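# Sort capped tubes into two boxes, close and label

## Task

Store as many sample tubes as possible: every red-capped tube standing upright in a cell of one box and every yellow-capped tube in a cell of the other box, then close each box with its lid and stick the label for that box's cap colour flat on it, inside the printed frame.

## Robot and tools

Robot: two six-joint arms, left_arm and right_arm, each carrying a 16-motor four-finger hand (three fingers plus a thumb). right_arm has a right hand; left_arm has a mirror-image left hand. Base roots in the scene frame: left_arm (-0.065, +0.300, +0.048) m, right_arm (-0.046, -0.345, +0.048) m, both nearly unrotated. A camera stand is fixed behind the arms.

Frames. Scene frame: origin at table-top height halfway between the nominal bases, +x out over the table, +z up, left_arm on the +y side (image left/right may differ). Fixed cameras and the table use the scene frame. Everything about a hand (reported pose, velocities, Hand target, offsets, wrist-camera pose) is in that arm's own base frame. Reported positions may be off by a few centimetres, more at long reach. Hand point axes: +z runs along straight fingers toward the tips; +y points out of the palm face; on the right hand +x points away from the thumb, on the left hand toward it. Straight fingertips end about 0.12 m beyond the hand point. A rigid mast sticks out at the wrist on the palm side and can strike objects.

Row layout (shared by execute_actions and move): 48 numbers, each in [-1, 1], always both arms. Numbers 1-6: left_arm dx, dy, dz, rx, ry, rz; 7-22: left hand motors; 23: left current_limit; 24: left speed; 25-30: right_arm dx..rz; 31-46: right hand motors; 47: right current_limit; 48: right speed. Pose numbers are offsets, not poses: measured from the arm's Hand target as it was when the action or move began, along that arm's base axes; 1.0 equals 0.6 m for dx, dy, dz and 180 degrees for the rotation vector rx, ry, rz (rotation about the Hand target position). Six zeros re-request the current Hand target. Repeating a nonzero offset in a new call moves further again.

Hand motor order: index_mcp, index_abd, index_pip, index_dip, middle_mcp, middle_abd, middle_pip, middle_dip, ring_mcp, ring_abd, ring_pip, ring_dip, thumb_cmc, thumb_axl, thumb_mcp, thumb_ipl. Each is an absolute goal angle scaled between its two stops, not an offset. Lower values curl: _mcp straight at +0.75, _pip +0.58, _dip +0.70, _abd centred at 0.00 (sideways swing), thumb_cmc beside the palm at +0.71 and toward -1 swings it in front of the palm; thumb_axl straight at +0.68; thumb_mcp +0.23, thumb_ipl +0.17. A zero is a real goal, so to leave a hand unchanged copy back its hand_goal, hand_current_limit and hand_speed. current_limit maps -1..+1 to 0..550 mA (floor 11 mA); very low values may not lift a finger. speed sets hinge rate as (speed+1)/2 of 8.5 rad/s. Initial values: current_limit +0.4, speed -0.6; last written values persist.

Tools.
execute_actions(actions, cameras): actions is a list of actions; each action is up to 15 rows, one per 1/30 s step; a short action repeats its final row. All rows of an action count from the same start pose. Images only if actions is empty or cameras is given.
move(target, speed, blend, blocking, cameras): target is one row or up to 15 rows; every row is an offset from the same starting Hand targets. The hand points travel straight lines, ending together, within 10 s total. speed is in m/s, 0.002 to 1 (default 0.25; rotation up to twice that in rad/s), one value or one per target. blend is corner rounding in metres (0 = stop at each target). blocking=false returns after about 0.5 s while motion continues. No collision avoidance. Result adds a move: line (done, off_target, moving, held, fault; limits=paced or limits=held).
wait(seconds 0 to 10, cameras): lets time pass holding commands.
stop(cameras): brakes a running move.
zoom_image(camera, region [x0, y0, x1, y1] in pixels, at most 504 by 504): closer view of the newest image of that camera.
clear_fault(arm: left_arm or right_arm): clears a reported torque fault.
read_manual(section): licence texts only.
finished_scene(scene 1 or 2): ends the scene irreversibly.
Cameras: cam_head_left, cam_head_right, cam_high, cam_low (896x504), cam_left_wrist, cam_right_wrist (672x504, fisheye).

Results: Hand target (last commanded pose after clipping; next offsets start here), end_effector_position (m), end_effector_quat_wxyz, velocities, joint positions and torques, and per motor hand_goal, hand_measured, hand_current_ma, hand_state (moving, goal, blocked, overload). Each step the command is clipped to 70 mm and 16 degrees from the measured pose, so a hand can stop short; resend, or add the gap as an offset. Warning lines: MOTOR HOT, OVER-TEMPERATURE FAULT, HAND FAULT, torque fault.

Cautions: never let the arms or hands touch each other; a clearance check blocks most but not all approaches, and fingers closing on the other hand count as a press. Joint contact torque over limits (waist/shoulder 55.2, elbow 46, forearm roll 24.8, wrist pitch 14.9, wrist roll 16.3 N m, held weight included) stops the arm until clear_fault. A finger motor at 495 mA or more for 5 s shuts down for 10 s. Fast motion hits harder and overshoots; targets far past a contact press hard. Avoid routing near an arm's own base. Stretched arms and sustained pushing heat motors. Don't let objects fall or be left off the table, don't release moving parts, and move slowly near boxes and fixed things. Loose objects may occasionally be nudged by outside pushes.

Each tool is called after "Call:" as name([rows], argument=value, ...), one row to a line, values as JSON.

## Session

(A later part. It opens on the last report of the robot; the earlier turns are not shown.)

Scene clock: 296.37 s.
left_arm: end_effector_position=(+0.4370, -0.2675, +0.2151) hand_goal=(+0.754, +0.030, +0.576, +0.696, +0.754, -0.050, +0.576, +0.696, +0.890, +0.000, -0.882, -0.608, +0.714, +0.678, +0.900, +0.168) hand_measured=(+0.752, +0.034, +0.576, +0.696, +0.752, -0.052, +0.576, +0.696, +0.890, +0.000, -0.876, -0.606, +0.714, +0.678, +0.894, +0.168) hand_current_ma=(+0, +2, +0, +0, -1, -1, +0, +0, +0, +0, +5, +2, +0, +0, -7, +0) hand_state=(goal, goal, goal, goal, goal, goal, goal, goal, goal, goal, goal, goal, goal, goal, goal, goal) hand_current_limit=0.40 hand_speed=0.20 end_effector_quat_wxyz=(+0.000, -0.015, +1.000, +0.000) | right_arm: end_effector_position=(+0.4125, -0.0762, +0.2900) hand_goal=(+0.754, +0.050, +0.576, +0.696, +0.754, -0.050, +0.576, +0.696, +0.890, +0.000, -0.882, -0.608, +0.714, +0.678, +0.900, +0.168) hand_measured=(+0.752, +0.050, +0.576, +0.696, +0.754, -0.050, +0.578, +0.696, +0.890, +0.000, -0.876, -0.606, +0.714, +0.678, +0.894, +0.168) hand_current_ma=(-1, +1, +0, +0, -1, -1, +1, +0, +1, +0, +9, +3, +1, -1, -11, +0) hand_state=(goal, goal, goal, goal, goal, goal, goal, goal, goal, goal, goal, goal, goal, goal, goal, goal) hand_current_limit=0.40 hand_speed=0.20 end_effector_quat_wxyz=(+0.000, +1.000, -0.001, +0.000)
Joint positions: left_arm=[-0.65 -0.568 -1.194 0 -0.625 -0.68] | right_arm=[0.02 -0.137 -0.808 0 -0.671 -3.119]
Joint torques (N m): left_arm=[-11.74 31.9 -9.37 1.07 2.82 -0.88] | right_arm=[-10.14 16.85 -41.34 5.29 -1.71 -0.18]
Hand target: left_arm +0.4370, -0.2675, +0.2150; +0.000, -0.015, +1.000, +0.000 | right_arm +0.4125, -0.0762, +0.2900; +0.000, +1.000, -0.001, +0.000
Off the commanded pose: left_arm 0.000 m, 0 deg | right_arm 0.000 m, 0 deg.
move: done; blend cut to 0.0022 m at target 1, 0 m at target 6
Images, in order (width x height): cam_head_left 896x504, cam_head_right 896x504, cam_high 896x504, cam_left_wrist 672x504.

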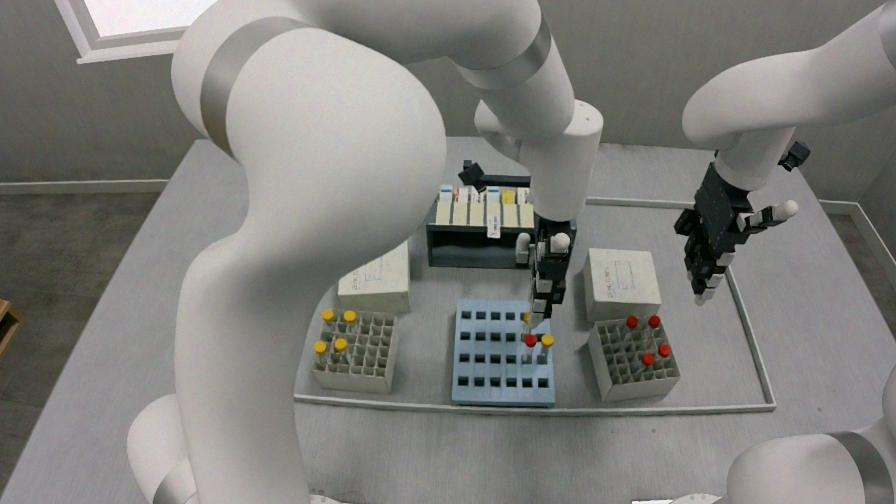

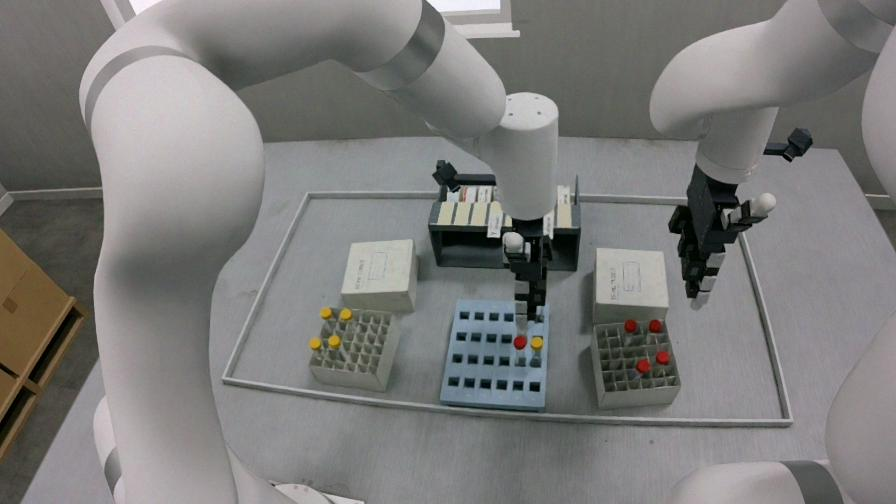

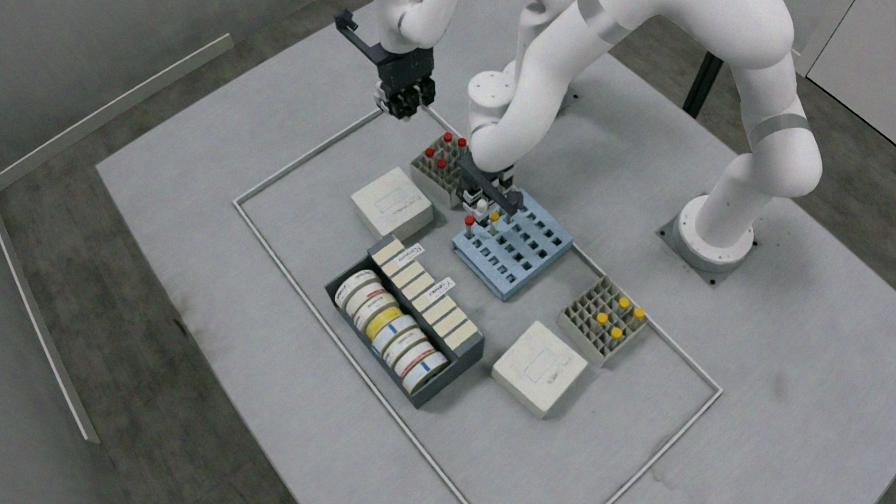

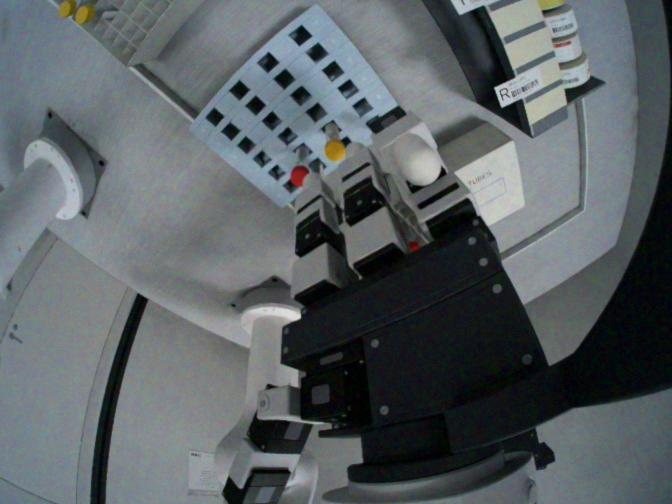

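Call:
zoom_image(camera="cam_left_wrist", region=[290, 120, 380, 200])

Call:
zoom_image(camera="cam_head_right", region=[580, 300, 690, 410])

Scaled by 5.600 from the camera's 672x504 image, which has a finer 960x720 frame.

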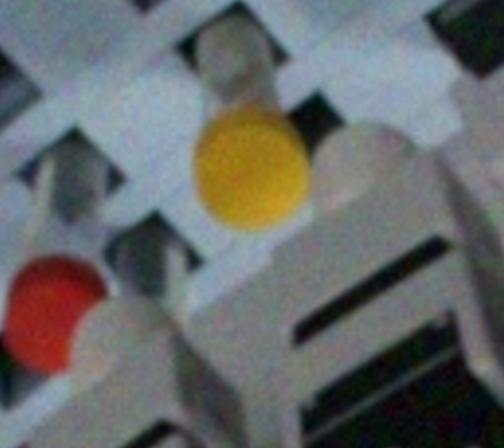

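Scaled by 4.582 from the camera's 896x504 image, which has a finer 1280x720 frame.

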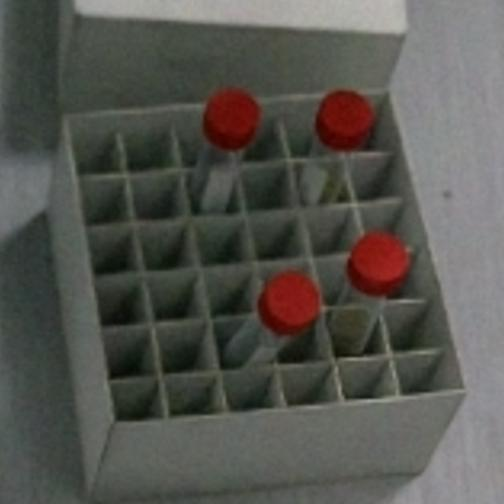

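Call:
move([
  [0.0043,0.0013,-0.0517,0,0,0,0.754,0.03,0.576,0.696,0.754,-0.05,0.576,0.696,0.89,0,-0.883,-0.609,0.714,0.678,0.9,0.168,0.4,0.2,0,0,0,0,0,0,0.754,0.05,0.576,0.696,0.754,-0.05,0.576,0.696,0.89,0,-0.883,-0.609,0.714,0.678,0.9,0.168,0.4,0.2],
  [0.0043,0.0013,-0.0517,0,0,0,0.754,-0.12,0.576,0.696,0.754,0.12,0.576,0.696,0.89,0,-0.883,-0.609,0.714,0.678,0.9,0.168,0.4,0.2,0,0,0,0,0,0,0.754,0.05,0.576,0.696,0.754,-0.05,0.576,0.696,0.89,0,-0.883,-0.609,0.714,0.678,0.9,0.168,0.4,0.2],
  [0.0043,0.0013,0.2,0,0,0,0.754,-0.12,0.576,0.696,0.754,0.12,0.576,0.696,0.89,0,-0.883,-0.609,0.714,0.678,0.9,0.168,0.4,0.2,0,0,0,0,0,0,0.754,0.05,0.576,0.696,0.754,-0.05,0.576,0.696,0.89,0,-0.883,-0.609,0.714,0.678,0.9,0.168,0.4,0.2],
  [-0.05,0.2,0.2,0,0,0,0.754,-0.12,0.576,0.696,0.754,0.12,0.576,0.696,0.89,0,-0.883,-0.609,0.714,0.678,0.9,0.168,0.4,0.2,0,0,0,0,0,0,0.754,0.05,0.576,0.696,0.754,-0.05,0.576,0.696,0.89,0,-0.883,-0.609,0.714,0.678,0.9,0.168,0.4,0.2],
  [-0.1312,0.4917,0.2,0,0,0,0.754,-0.12,0.576,0.696,0.754,0.12,0.576,0.696,0.89,0,-0.883,-0.609,0.714,0.678,0.9,0.168,0.4,0.2,0.0888,0.441,0,0,0,0,0.754,0.05,0.576,0.696,0.754,-0.05,0.576,0.696,0.89,0,-0.883,-0.609,0.714,0.678,0.9,0.168,0.4,0.2],
  [-0.1312,0.4917,0.0583,0,0,0,0.754,-0.12,0.576,0.696,0.754,0.12,0.576,0.696,0.89,0,-0.883,-0.609,0.714,0.678,0.9,0.168,0.4,0.2,0.0888,0.441,-0.125,0,0,0,0.754,0.05,0.576,0.696,0.754,-0.05,0.576,0.696,0.89,0,-0.883,-0.609,0.714,0.678,0.9,0.168,0.4,0.2],
], speed=[0.15,0.2,0.3,0.3,0.4,0.2], blend=[0,0,0.02,0.05,0,0], cameras=["cam_head_left","cam_head_right","cam_high","cam_right_wrist"])

Scene clock: 305.20 s.
left_arm: end_effector_position=(+0.3583, +0.0275, +0.2500) hand_goal=(+0.754, -0.120, +0.576, +0.696, +0.754, +0.120, +0.576, +0.696, +0.890, +0.000, -0.882, -0.608, +0.714, +0.678, +0.900, +0.168) hand_measured=(+0.752, -0.034, +0.576, +0.696, +0.752, +0.016, +0.576, +0.696, +0.890, +0.000, -0.876, -0.606, +0.714, +0.678, +0.894, +0.168) hand_current_ma=(+0, +186, +0, +0, -1, -245, +0, +0, +0, +0, +5, +2, +0, +0, -6, +0) hand_state=(goal, blocked, goal, goal, goal, blocked, goal, goal, goal, goal, goal, goal, goal, goal, goal, goal) hand_current_limit=0.40 hand_speed=0.20 end_effector_quat_wxyz=(+0.000, -0.015, +1.000, +0.000) | right_arm: end_effector_position=(+0.4657, +0.1884, +0.2150) hand_goal=(+0.754, +0.050, +0.576, +0.696, +0.754, -0.050, +0.576, +0.696, +0.890, +0.000, -0.882, -0.608, +0.714, +0.678, +0.900, +0.168) hand_measured=(+0.752, +0.050, +0.576, +0.696, +0.754, -0.050, +0.578, +0.696, +0.890, +0.000, -0.876, -0.606, +0.714, +0.678, +0.894, +0.168) hand_current_ma=(-1, +1, +0, +0, -1, -1, +1, +0, +1, +0, +9, +3, +1, -1, -11, +0) hand_state=(goal, goal, goal, goal, goal, goal, goal, goal, goal, goal, goal, goal, goal, goal, goal, goal) hand_current_limit=0.40 hand_speed=0.20 end_effector_quat_wxyz=(+0.000, +1.000, -0.001, +0.000)
Joint positions: left_arm=[-0.147 -0.09 -0.647 -0.001 -0.557 -0.176] | right_arm=[0.51 -0.525 -1.125 0 -0.601 -2.629]
Joint torques (N m): left_arm=[12.06 12.62 -13.06 4.44 2.79 -0.19] | right_arm=[7.01 33.21 -34.36 0.11 1.18 -0.59]
Hand target: left_arm +0.3583, +0.0275, +0.2500; +0.000, -0.015, +1.000, +0.000 | right_arm +0.4658, +0.1884, +0.2150; +0.000, +1.000, -0.001, +0.000
Off the commanded pose: left_arm 0.000 m, 0 deg | right_arm 0.000 m, 0 deg.
move: done
Images, in order (width x height): cam_head_left 896x504, cam_head_right 896x504, cam_high 896x504, cam_right_wrist 672x504.

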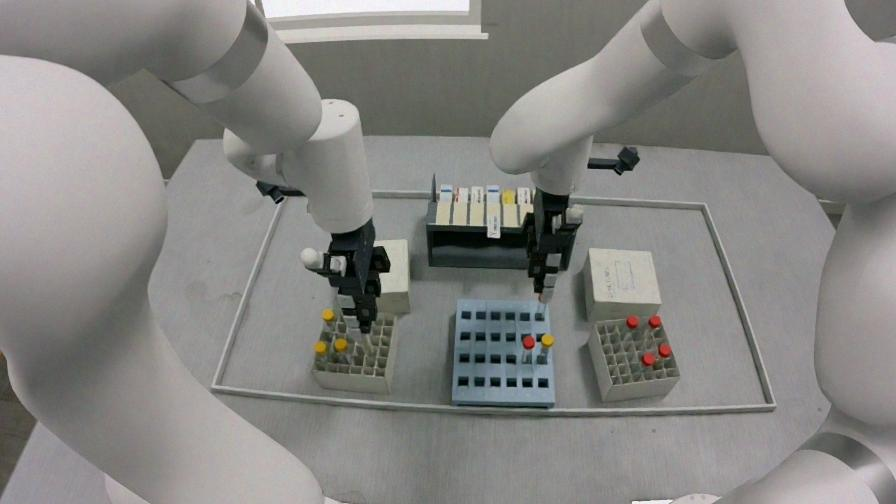

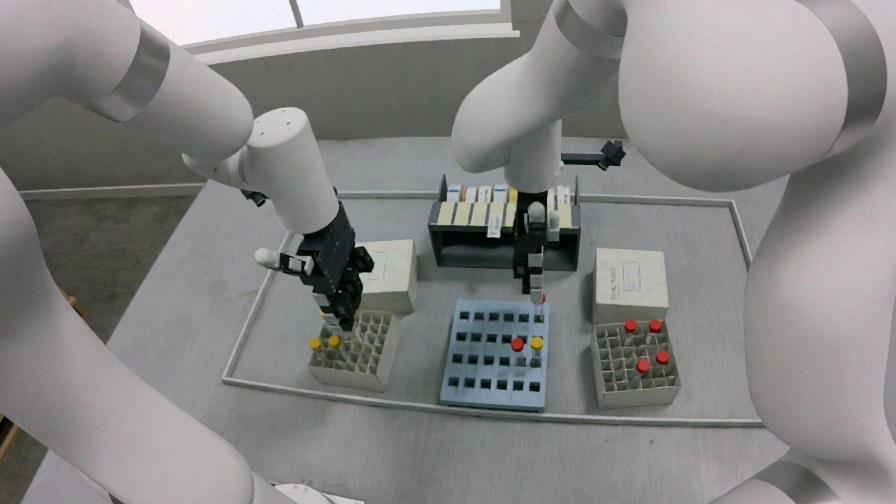

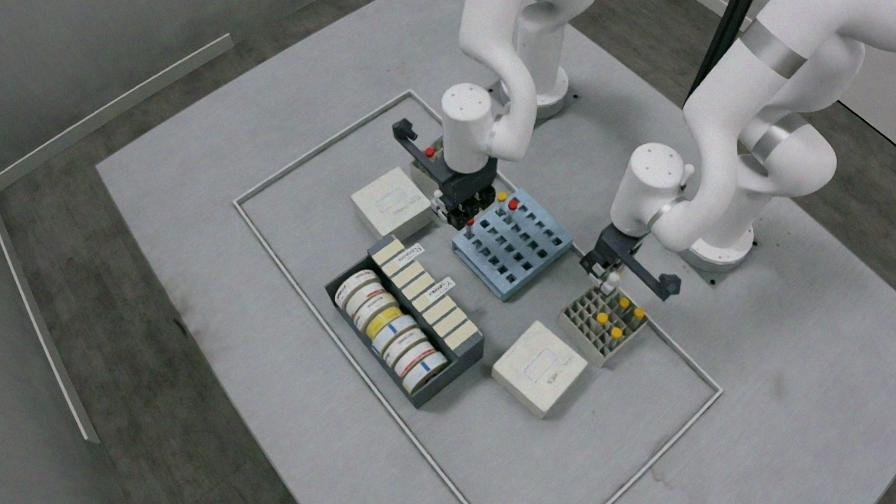

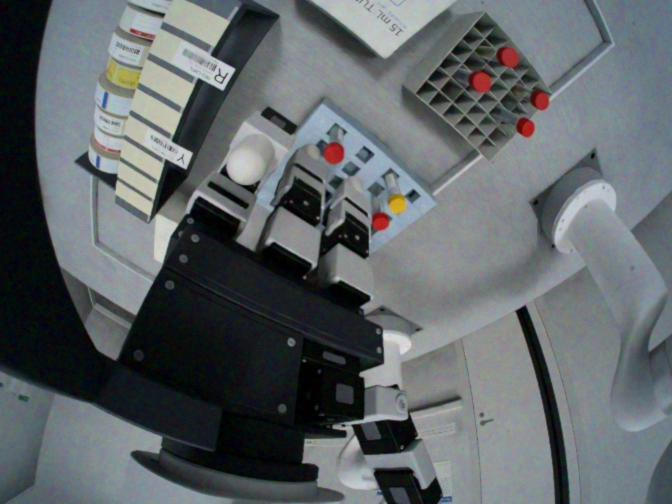

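Call:
zoom_image(camera="cam_right_wrist", region=[290, 120, 380, 200])

Call:
zoom_image(camera="cam_head_left", region=[310, 310, 410, 400])

Call:
zoom_image(camera="cam_head_right", region=[300, 310, 410, 400])

Scaled by 5.600 from the camera's 672x504 image, which has a finer 960x720 frame.

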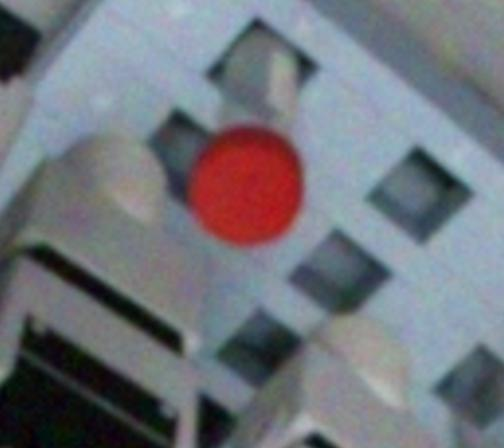

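Scaled by 5.040 from the camera's 896x504 image, which has a finer 1280x720 frame.

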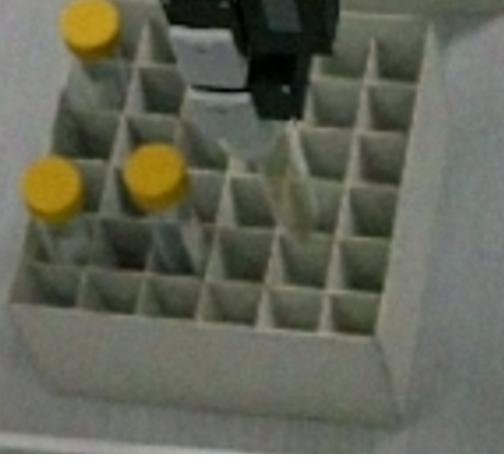

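Scaled by 4.582 from the camera's 896x504 image, which has a finer 1280x720 frame.

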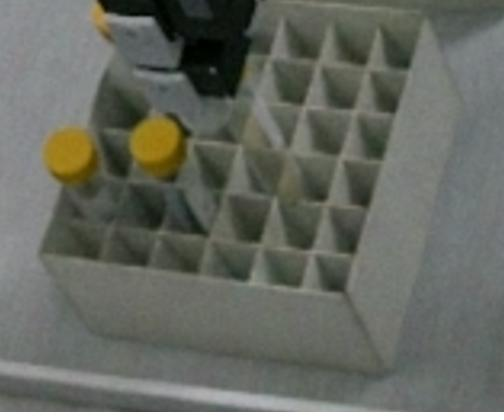

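Call:
move([
  [0,0,-0.12,0,0,0,0.754,-0.12,0.576,0.696,0.754,0.12,0.576,0.696,0.89,0,-0.883,-0.609,0.714,0.678,0.9,0.168,0.4,0.2,0,0,-0.0517,0,0,0,0.754,0.05,0.576,0.696,0.754,-0.05,0.576,0.696,0.89,0,-0.883,-0.609,0.714,0.678,0.9,0.168,0.4,0.2],
  [0,0,-0.12,0,0,0,0.754,0.05,0.576,0.696,0.754,-0.05,0.576,0.696,0.89,0,-0.883,-0.609,0.714,0.678,0.9,0.168,0.4,0.2,0,0,-0.0517,0,0,0,0.754,-0.12,0.576,0.696,0.754,0.12,0.576,0.696,0.89,0,-0.883,-0.609,0.714,0.678,0.9,0.168,0.4,0.2],
  [0,0,0.0667,0,0,0,0.754,0.05,0.576,0.696,0.754,-0.05,0.576,0.696,0.89,0,-0.883,-0.609,0.714,0.678,0.9,0.168,0.4,0.2,0,0,0.2,0,0,0,0.754,-0.12,0.576,0.696,0.754,0.12,0.576,0.696,0.89,0,-0.883,-0.609,0.714,0.678,0.9,0.168,0.4,0.2],
  [0,0,0.0667,0,0,0,0.754,0.05,0.576,0.696,0.754,-0.05,0.576,0.696,0.89,0,-0.883,-0.609,0.714,0.678,0.9,0.168,0.4,0.2,-0.0958,-0.2117,0.2,0,0,0,0.754,-0.12,0.576,0.696,0.754,0.12,0.576,0.696,0.89,0,-0.883,-0.609,0.714,0.678,0.9,0.168,0.4,0.2],
  [0,0,0.0667,0,0,0,0.754,0.05,0.576,0.696,0.754,-0.05,0.576,0.696,0.89,0,-0.883,-0.609,0.714,0.678,0.9,0.168,0.4,0.2,-0.0958,-0.2117,0.0583,0,0,0,0.754,-0.12,0.576,0.696,0.754,0.12,0.576,0.696,0.89,0,-0.883,-0.609,0.714,0.678,0.9,0.168,0.4,0.2],
], speed=[0.2,0.2,0.3,0.3,0.2], blend=[0,0,0.02,0,0], cameras=["cam_head_left","cam_head_right","cam_high"])

Scene clock: 314.10 s.
left_arm: end_effector_position=(+0.3583, +0.0275, +0.2900) hand_goal=(+0.754, +0.050, +0.576, +0.696, +0.754, -0.050, +0.576, +0.696, +0.890, +0.000, -0.882, -0.608, +0.714, +0.678, +0.900, +0.168) hand_measured=(+0.752, +0.050, +0.576, +0.696, +0.752, -0.052, +0.576, +0.696, +0.890, +0.000, -0.876, -0.606, +0.714, +0.678, +0.894, +0.168) hand_current_ma=(+0, +0, +0, +0, -1, -1, +0, +0, +0, +0, +5, +2, +0, +0, -6, +0) hand_state=(goal, goal, goal, goal, goal, goal, goal, goal, goal, goal, goal, goal, goal, goal, goal, goal) hand_current_limit=0.40 hand_speed=0.20 end_effector_quat_wxyz=(+0.000, -0.015, +1.000, +0.000) | right_arm: end_effector_position=(+0.4082, +0.0614, +0.2500) hand_goal=(+0.754, -0.120, +0.576, +0.696, +0.754, +0.120, +0.576, +0.696, +0.890, +0.000, -0.882, -0.608, +0.714, +0.678, +0.900, +0.168) hand_measured=(+0.752, -0.028, +0.576, +0.696, +0.752, +0.030, +0.578, +0.696, +0.890, +0.000, -0.876, -0.606, +0.714, +0.678, +0.896, +0.168) hand_current_ma=(-2, +271, +0, +0, -1, -267, +1, +0, +1, +0, +9, +3, +1, -1, -11, +0) hand_state=(goal, blocked, goal, goal, goal, blocked, goal, goal, goal, goal, goal, goal, goal, goal, goal, goal) hand_current_limit=0.40 hand_speed=0.20 end_effector_quat_wxyz=(+0.000, +1.000, -0.001, +0.000)
Joint positions: left_arm=[-0.147 -0.019 -0.681 0 -0.662 -0.176] | right_arm=[0.327 -0.246 -0.831 0 -0.585 -2.812]
Joint torques (N m): left_arm=[-12.84 29.9 -17.27 -2.38 -2.72 1.75] | right_arm=[-10.05 21.5 -22.82 -3.97 1.17 -0.18]
Hand target: left_arm +0.3583, +0.0275, +0.2900; +0.000, -0.015, +1.000, +0.000 | right_arm +0.4083, +0.0614, +0.2500; +0.000, +1.000, -0.001, +0.000
Off the commanded pose: left_arm 0.000 m, 0 deg | right_arm 0.000 m, 0 deg.
move: done
Images, in order (width x height): cam_head_left 896x504, cam_head_right 896x504, cam_high 896x504.

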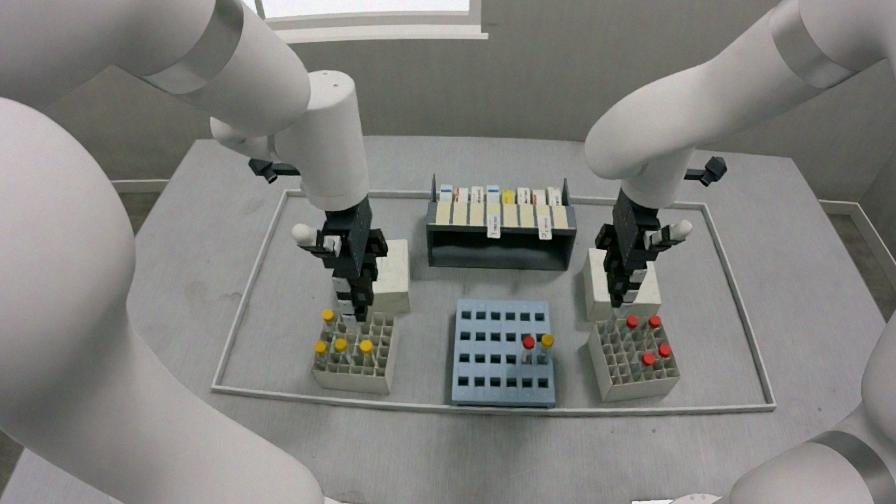

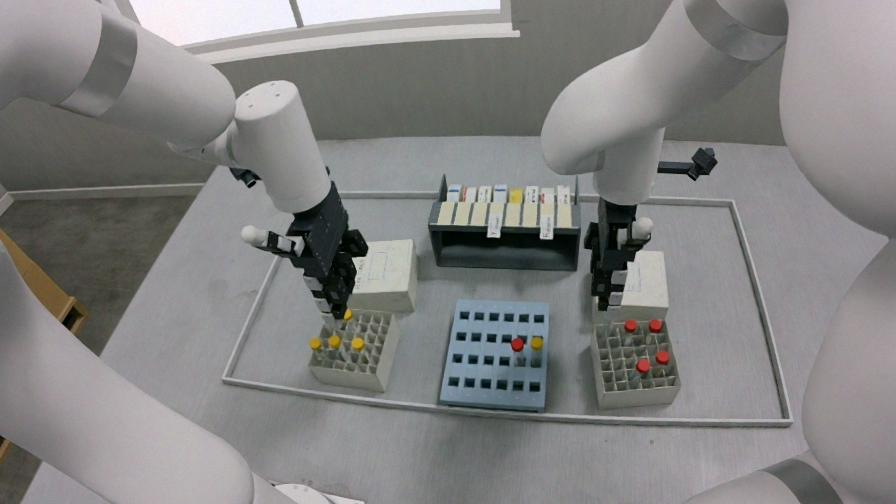

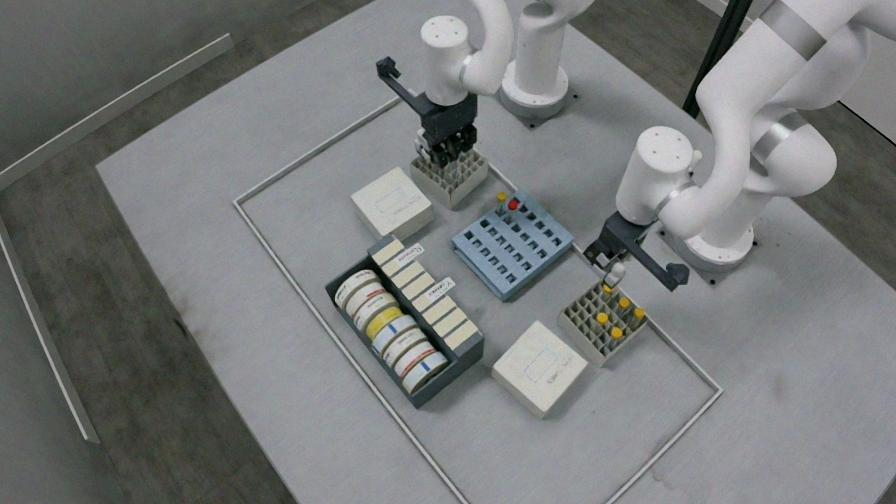

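Call:
zoom_image(camera="cam_head_left", region=[585, 290, 655, 360])

Call:
zoom_image(camera="cam_head_right", region=[590, 300, 660, 370])

Call:
zoom_image(camera="cam_high", region=[410, 130, 490, 210])

Scaled by 7.200 from the camera's 896x504 image, which has a finer 1280x720 frame.

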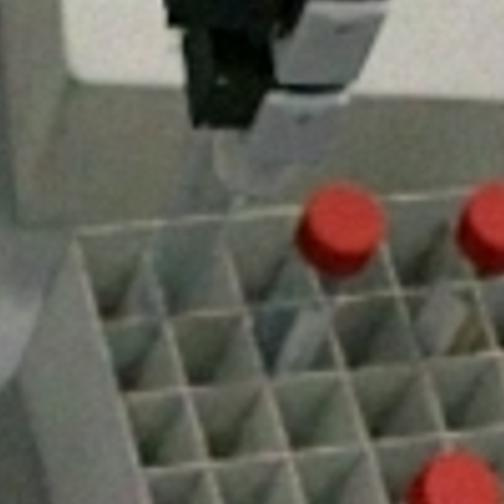

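Scaled by 7.200 from the camera's 896x504 image, which has a finer 1280x720 frame.

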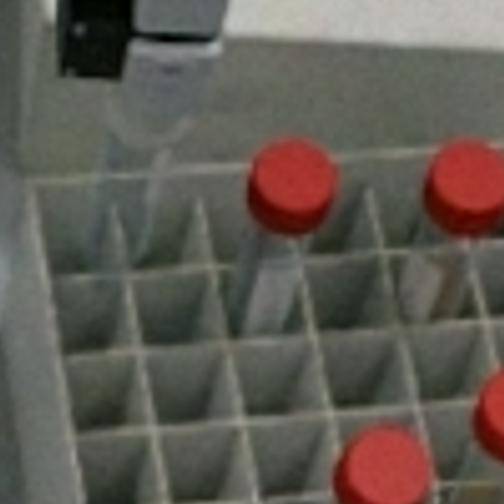

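Scaled by 6.300 from the camera's 896x504 image, which has a finer 1280x720 frame.

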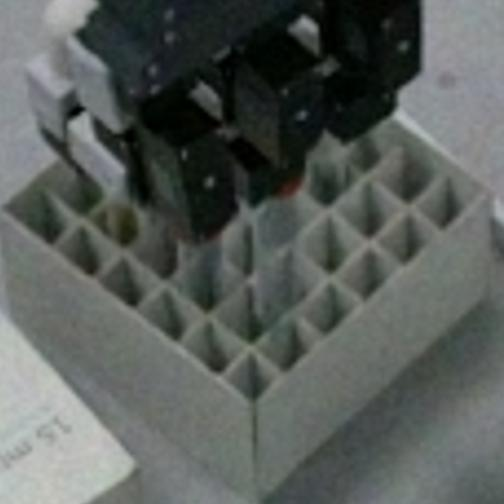

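Call:
move([
  [0,0,0,0,0,0,0.754,0.05,0.576,0.696,0.754,-0.05,0.576,0.696,0.89,0,-0.883,-0.609,0.714,0.678,0.9,0.168,0.4,0.2,0,0.0092,0,0,0,0,0.754,-0.12,0.576,0.696,0.754,0.12,0.576,0.696,0.89,0,-0.883,-0.609,0.714,0.678,0.9,0.168,0.4,0.2],
  [0,0,0,0,0,0,0.754,0.05,0.576,0.696,0.754,-0.05,0.576,0.696,0.89,0,-0.883,-0.609,0.714,0.678,0.9,0.168,0.4,0.2,0,0.0092,-0.12,0,0,0,0.754,-0.12,0.576,0.696,0.754,0.12,0.576,0.696,0.89,0,-0.883,-0.609,0.714,0.678,0.9,0.168,0.4,0.2],
  [0,0,0,0,0,0,0.754,0.05,0.576,0.696,0.754,-0.05,0.576,0.696,0.89,0,-0.883,-0.609,0.714,0.678,0.9,0.168,0.4,0.2,0,0.0092,-0.12,0,0,0,0.754,0.05,0.576,0.696,0.754,-0.05,0.576,0.696,0.89,0,-0.883,-0.609,0.714,0.678,0.9,0.168,0.4,0.2],
  [0,0,0,0,0,0,0.754,0.05,0.576,0.696,0.754,-0.05,0.576,0.696,0.89,0,-0.883,-0.609,0.714,0.678,0.9,0.168,0.4,0.2,0,0.0092,0.0667,0,0,0,0.754,0.05,0.576,0.696,0.754,-0.05,0.576,0.696,0.89,0,-0.883,-0.609,0.714,0.678,0.9,0.168,0.4,0.2],
  [0.052,-0.5425,0,0,0,0,0.754,0.05,0.576,0.696,0.754,-0.05,0.576,0.696,0.89,0,-0.883,-0.609,0.714,0.678,0.9,0.168,0.4,0.2,0,-0.294,0.0667,0,0,0,0.754,0.05,0.576,0.696,0.754,-0.05,0.576,0.696,0.89,0,-0.883,-0.609,0.714,0.678,0.9,0.168,0.4,0.2],
  [0.052,-0.5425,-0.125,0,0,0,0.754,0.05,0.576,0.696,0.754,-0.05,0.576,0.696,0.89,0,-0.883,-0.609,0.714,0.678,0.9,0.168,0.4,0.2,0,-0.294,0.0667,0,0,0,0.754,0.05,0.576,0.696,0.754,-0.05,0.576,0.696,0.89,0,-0.883,-0.609,0.714,0.678,0.9,0.168,0.4,0.2],
], speed=[0.1,0.15,0.2,0.3,0.4,0.2], blend=[0.002,0,0,0.02,0.01,0], cameras=["cam_head_left","cam_head_right","cam_high","cam_left_wrist"])

Scene clock: 323.27 s.
left_arm: end_effector_position=(+0.3895, -0.2979, +0.2150) hand_goal=(+0.754, +0.050, +0.576, +0.696, +0.754, -0.050, +0.576, +0.696, +0.890, +0.000, -0.882, -0.608, +0.714, +0.678, +0.900, +0.168) hand_measured=(+0.752, +0.050, +0.576, +0.696, +0.752, -0.052, +0.576, +0.696, +0.890, +0.000, -0.876, -0.606, +0.714, +0.678, +0.894, +0.168) hand_current_ma=(+0, +0, +0, +0, +0, -1, +0, +0, +0, +0, +5, +2, +0, +0, -6, +0) hand_state=(goal, goal, goal, goal, goal, goal, goal, goal, goal, goal, goal, goal, goal, goal, goal, goal) hand_current_limit=0.40 hand_speed=0.20 end_effector_quat_wxyz=(+0.000, -0.015, +1.000, +0.000) | right_arm: end_effector_position=(+0.4083, -0.1150, +0.2900) hand_goal=(+0.754, +0.050, +0.576, +0.696, +0.754, -0.050, +0.576, +0.696, +0.890, +0.000, -0.882, -0.608, +0.714, +0.678, +0.900, +0.168) hand_measured=(+0.752, +0.050, +0.576, +0.696, +0.752, -0.050, +0.578, +0.696, +0.890, +0.000, -0.876, -0.606, +0.714, +0.678, +0.896, +0.168) hand_current_ma=(-2, +1, +0, +0, -1, -1, +1, +0, +1, +0, +9, +3, +1, -1, -11, +0) hand_state=(goal, goal, goal, goal, goal, goal, goal, goal, goal, goal, goal, goal, goal, goal, goal, goal) hand_current_limit=0.40 hand_speed=0.20 end_effector_quat_wxyz=(+0.000, +1.000, -0.001, +0.000)
Joint positions: left_arm=[-0.745 -0.533 -1.138 0 -0.605 -0.774] | right_arm=[-0.07 -0.129 -0.799 0 -0.67 -3.209]
Joint torques (N m): left_arm=[-13.37 30.2 -16.43 3.86 2.78 -1.76] | right_arm=[-10.01 16.44 -41.51 5.09 -1.63 -0.68]
Hand target: left_arm +0.3895, -0.2980, +0.2150; +0.000, -0.015, +1.000, +0.000 | right_arm +0.4083, -0.1150, +0.2900; +0.000, +1.000, -0.001, +0.000
Off the commanded pose: left_arm 0.000 m, 0 deg | right_arm 0.000 m, 0 deg.
move: done
Images, in order (width x height): cam_head_left 896x504, cam_head_right 896x504, cam_high 896x504, cam_left_wrist 672x504.

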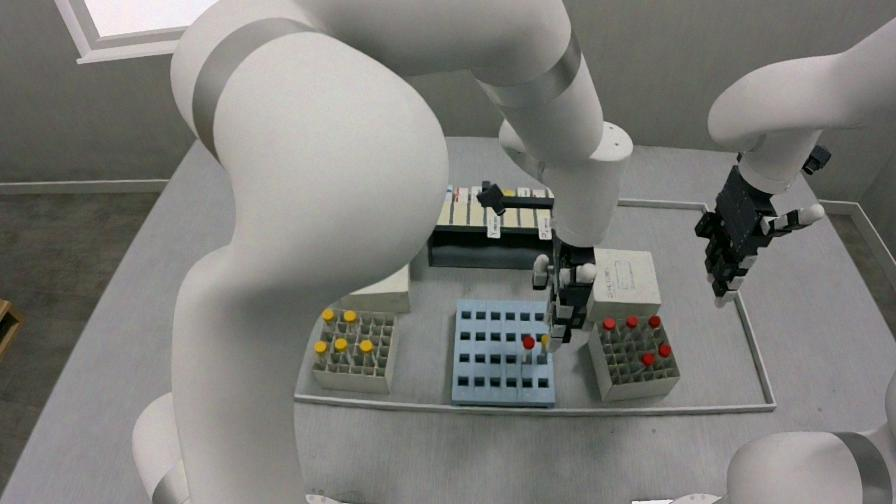

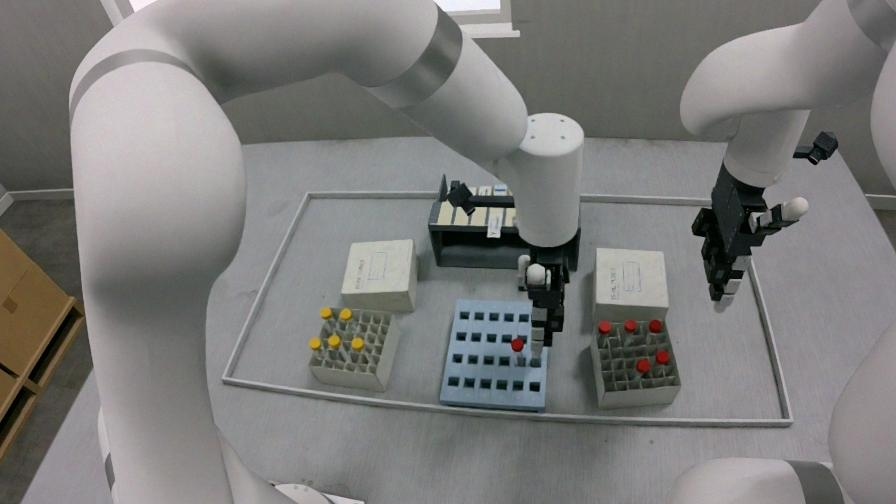

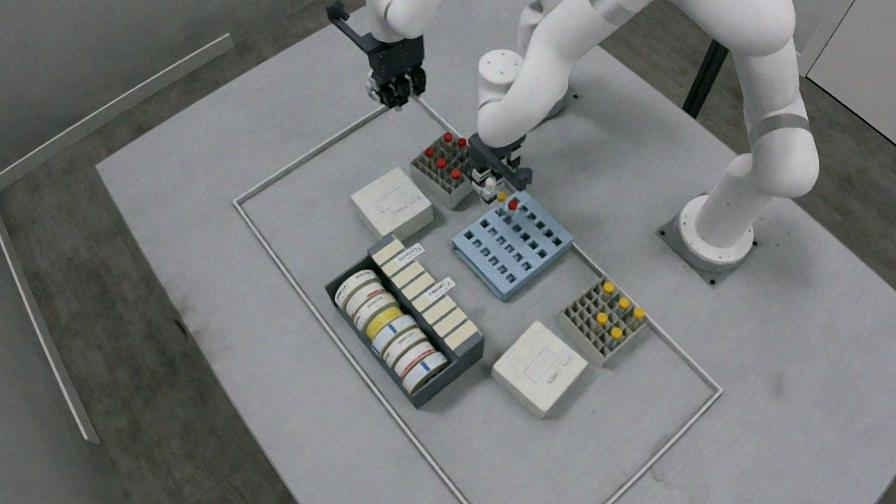

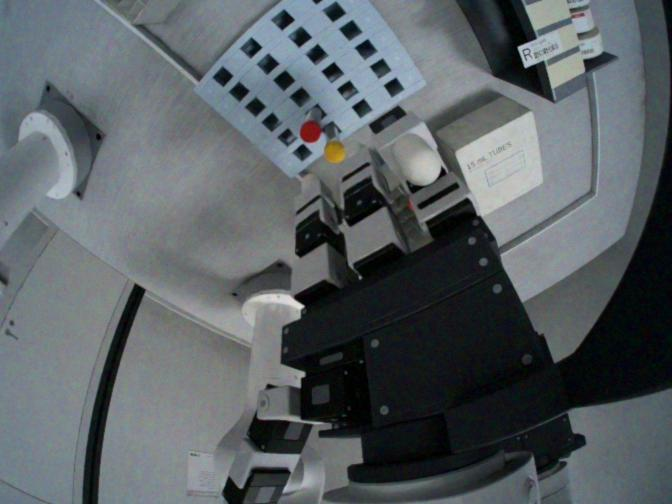

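Call:
zoom_image(camera="cam_left_wrist", region=[290, 120, 380, 200])

Call:
zoom_image(camera="cam_head_right", region=[580, 300, 690, 410])

Scaled by 5.600 from the camera's 672x504 image, which has a finer 960x720 frame.

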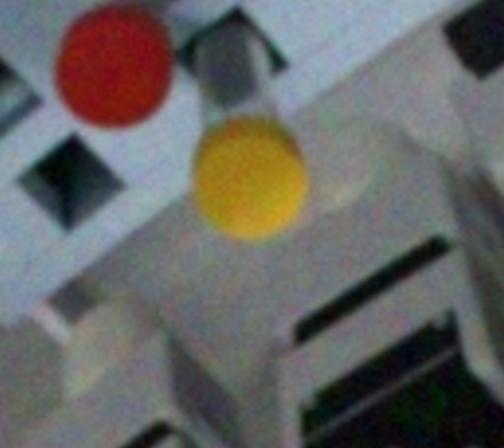

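Scaled by 4.582 from the camera's 896x504 image, which has a finer 1280x720 frame.

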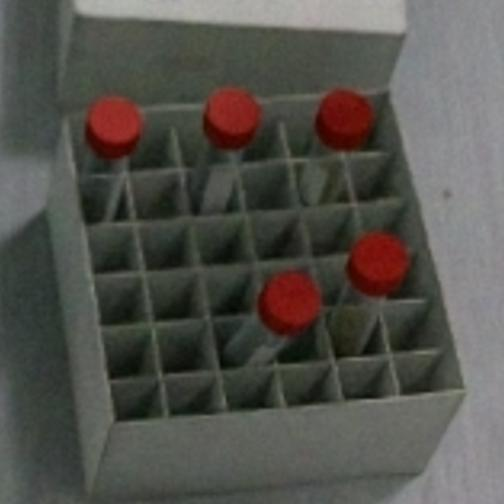

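Call:
move([
  [0.0017,-0.0008,-0.0517,0,0,0,0.754,0.05,0.576,0.696,0.754,-0.05,0.576,0.696,0.89,0,-0.883,-0.609,0.714,0.678,0.9,0.168,0.4,0.2,0,0,0,0,0,0,0.754,0.05,0.576,0.696,0.754,-0.05,0.576,0.696,0.89,0,-0.883,-0.609,0.714,0.678,0.9,0.168,0.4,0.2],
  [0.0017,-0.0008,-0.0517,0,0,0,0.754,-0.12,0.576,0.696,0.754,0.12,0.576,0.696,0.89,0,-0.883,-0.609,0.714,0.678,0.9,0.168,0.4,0.2,0,0,0,0,0,0,0.754,0.05,0.576,0.696,0.754,-0.05,0.576,0.696,0.89,0,-0.883,-0.609,0.714,0.678,0.9,0.168,0.4,0.2],
  [0.0017,-0.0008,0.2,0,0,0,0.754,-0.12,0.576,0.696,0.754,0.12,0.576,0.696,0.89,0,-0.883,-0.609,0.714,0.678,0.9,0.168,0.4,0.2,0,0,0,0,0,0,0.754,0.05,0.576,0.696,0.754,-0.05,0.576,0.696,0.89,0,-0.883,-0.609,0.714,0.678,0.9,0.168,0.4,0.2],
  [0.02,0.18,0.2,0,0,0,0.754,-0.12,0.576,0.696,0.754,0.12,0.576,0.696,0.89,0,-0.883,-0.609,0.714,0.678,0.9,0.168,0.4,0.2,0,0,0,0,0,0,0.754,0.05,0.576,0.696,0.754,-0.05,0.576,0.696,0.89,0,-0.883,-0.609,0.714,0.678,0.9,0.168,0.4,0.2],
  [0.058,0.5425,0.2,0,0,0,0.754,-0.12,0.576,0.696,0.754,0.12,0.576,0.696,0.89,0,-0.883,-0.609,0.714,0.678,0.9,0.168,0.4,0.2,-0.0688,0.5533,0,0,0,0,0.754,0.05,0.576,0.696,0.754,-0.05,0.576,0.696,0.89,0,-0.883,-0.609,0.714,0.678,0.9,0.168,0.4,0.2],
  [0.058,0.5425,0.0583,0,0,0,0.754,-0.12,0.576,0.696,0.754,0.12,0.576,0.696,0.89,0,-0.883,-0.609,0.714,0.678,0.9,0.168,0.4,0.2,-0.0688,0.5533,-0.125,0,0,0,0.754,0.05,0.576,0.696,0.754,-0.05,0.576,0.696,0.89,0,-0.883,-0.609,0.714,0.678,0.9,0.168,0.4,0.2],
], speed=[0.2,0.2,0.3,0.3,0.45,0.2], blend=[0,0,0.02,0.05,0,0], cameras=["cam_head_left","cam_head_right","cam_high","cam_right_wrist"])

Scene clock: 331.13 s.
left_arm: end_effector_position=(+0.4243, +0.0275, +0.2500) hand_goal=(+0.754, -0.120, +0.576, +0.696, +0.754, +0.120, +0.576, +0.696, +0.890, +0.000, -0.882, -0.608, +0.714, +0.678, +0.900, +0.168) hand_measured=(+0.752, -0.028, +0.576, +0.696, +0.752, +0.024, +0.576, +0.696, +0.890, +0.000, -0.876, -0.606, +0.714, +0.678, +0.894, +0.168) hand_current_ma=(+0, +205, +0, +0, -1, -221, +0, +0, +0, +0, +5, +2, +0, +0, -6, +0) hand_state=(goal, blocked, goal, goal, goal, blocked, goal, goal, goal, goal, goal, goal, goal, goal, goal, goal) hand_current_limit=0.40 hand_speed=0.20 end_effector_quat_wxyz=(+0.000, -0.015, +1.000, +0.000) | right_arm: end_effector_position=(+0.3669, +0.2169, +0.2150) hand_goal=(+0.754, +0.050, +0.576, +0.696, +0.754, -0.050, +0.576, +0.696, +0.890, +0.000, -0.882, -0.608, +0.714, +0.678, +0.900, +0.168) hand_measured=(+0.752, +0.050, +0.576, +0.696, +0.752, -0.050, +0.578, +0.696, +0.890, +0.000, -0.876, -0.606, +0.714, +0.678, +0.896, +0.168) hand_current_ma=(-1, +1, +0, +0, -1, -1, +1, +0, +1, +0, +9, +3, +1, -1, -11, +0) hand_state=(goal, goal, goal, goal, goal, goal, goal, goal, goal, goal, goal, goal, goal, goal, goal, goal) hand_current_limit=0.40 hand_speed=0.20 end_effector_quat_wxyz=(+0.000, +1.000, -0.001, +0.000)
Joint positions: left_arm=[-0.125 -0.241 -0.825 -0.001 -0.584 -0.155] | right_arm=[0.659 -0.387 -0.921 0 -0.535 -2.48]
Joint torques (N m): left_arm=[15.88 18.82 -11.74 3.03 2.86 0.39] | right_arm=[6.63 26.26 -31.52 0.7 1.22 -1.09]
Hand target: left_arm +0.4243, +0.0275, +0.2500; +0.000, -0.015, +1.000, +0.000 | right_arm +0.3670, +0.2170, +0.2150; +0.000, +1.000, -0.001, +0.000
Off the commanded pose: left_arm 0.000 m, 0 deg | right_arm 0.000 m, 0 deg.
move: done
Images, in order (width x height): cam_head_left 896x504, cam_head_right 896x504, cam_high 896x504, cam_right_wrist 672x504.

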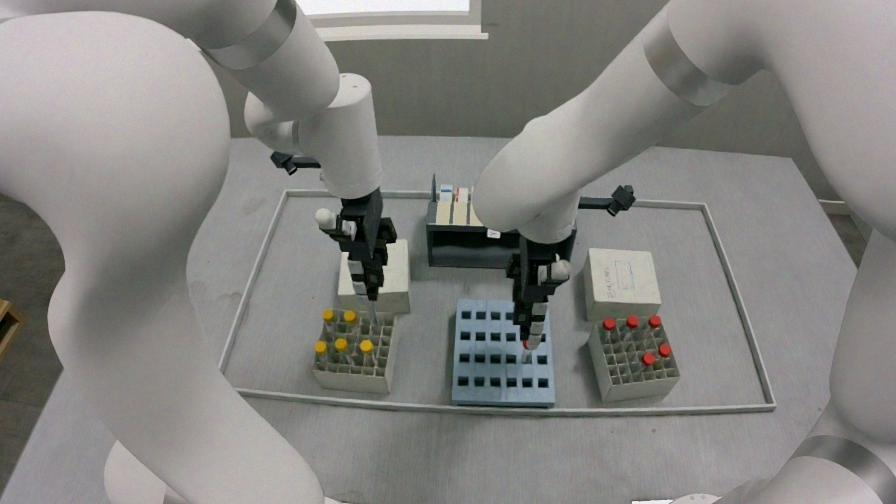

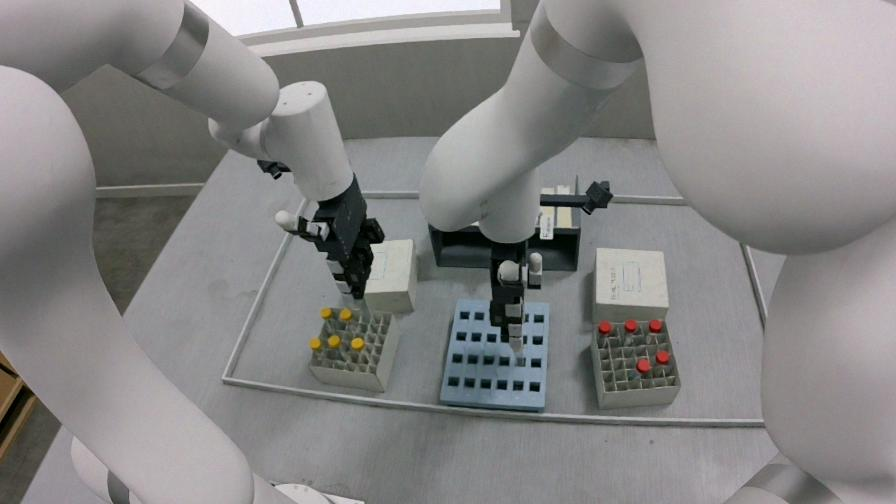

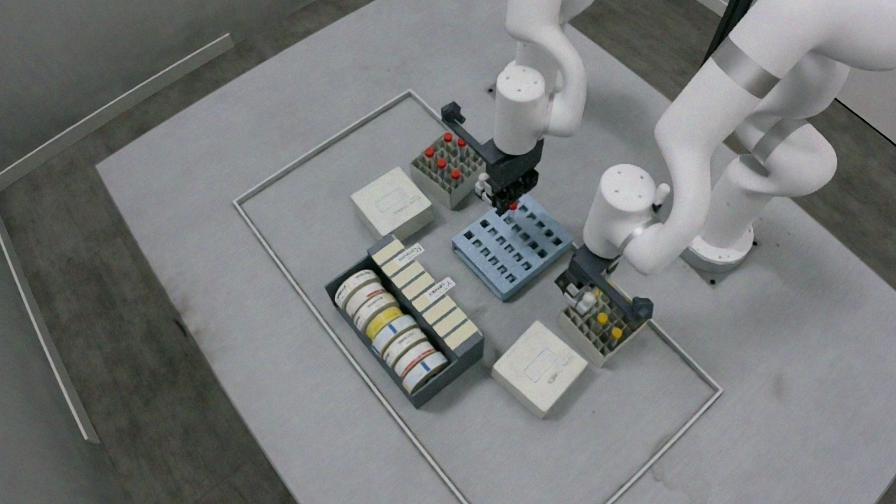

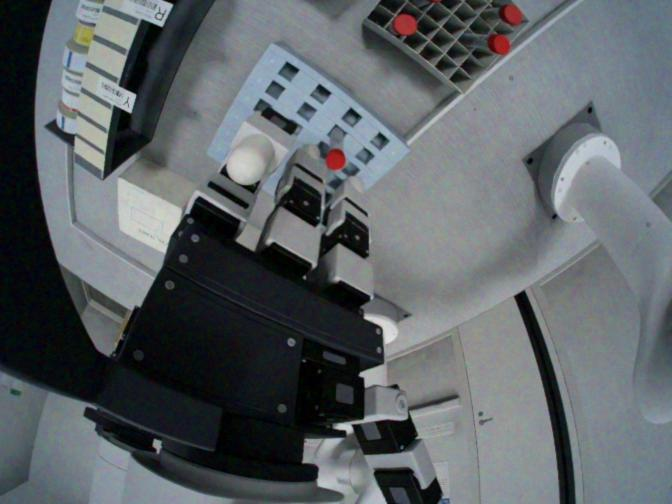

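Call:
zoom_image(camera="cam_right_wrist", region=[290, 120, 380, 200])

Call:
zoom_image(camera="cam_head_left", region=[310, 290, 410, 390])

Call:
zoom_image(camera="cam_head_right", region=[310, 290, 410, 390])

Scaled by 5.600 from the camera's 672x504 image, which has a finer 960x720 frame.

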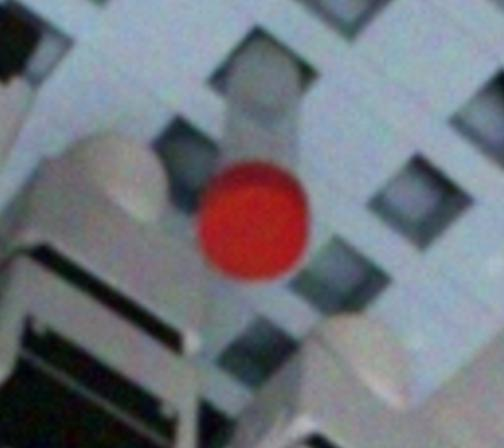

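Scaled by 5.040 from the camera's 896x504 image, which has a finer 1280x720 frame.

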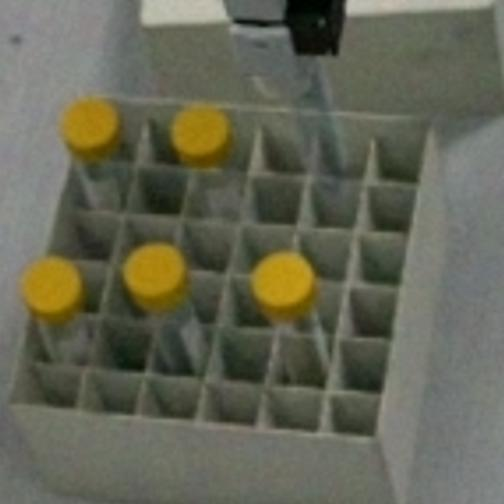

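Scaled by 5.040 from the camera's 896x504 image, which has a finer 1280x720 frame.

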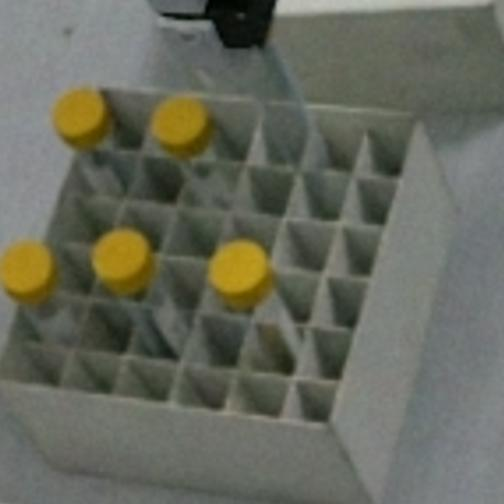

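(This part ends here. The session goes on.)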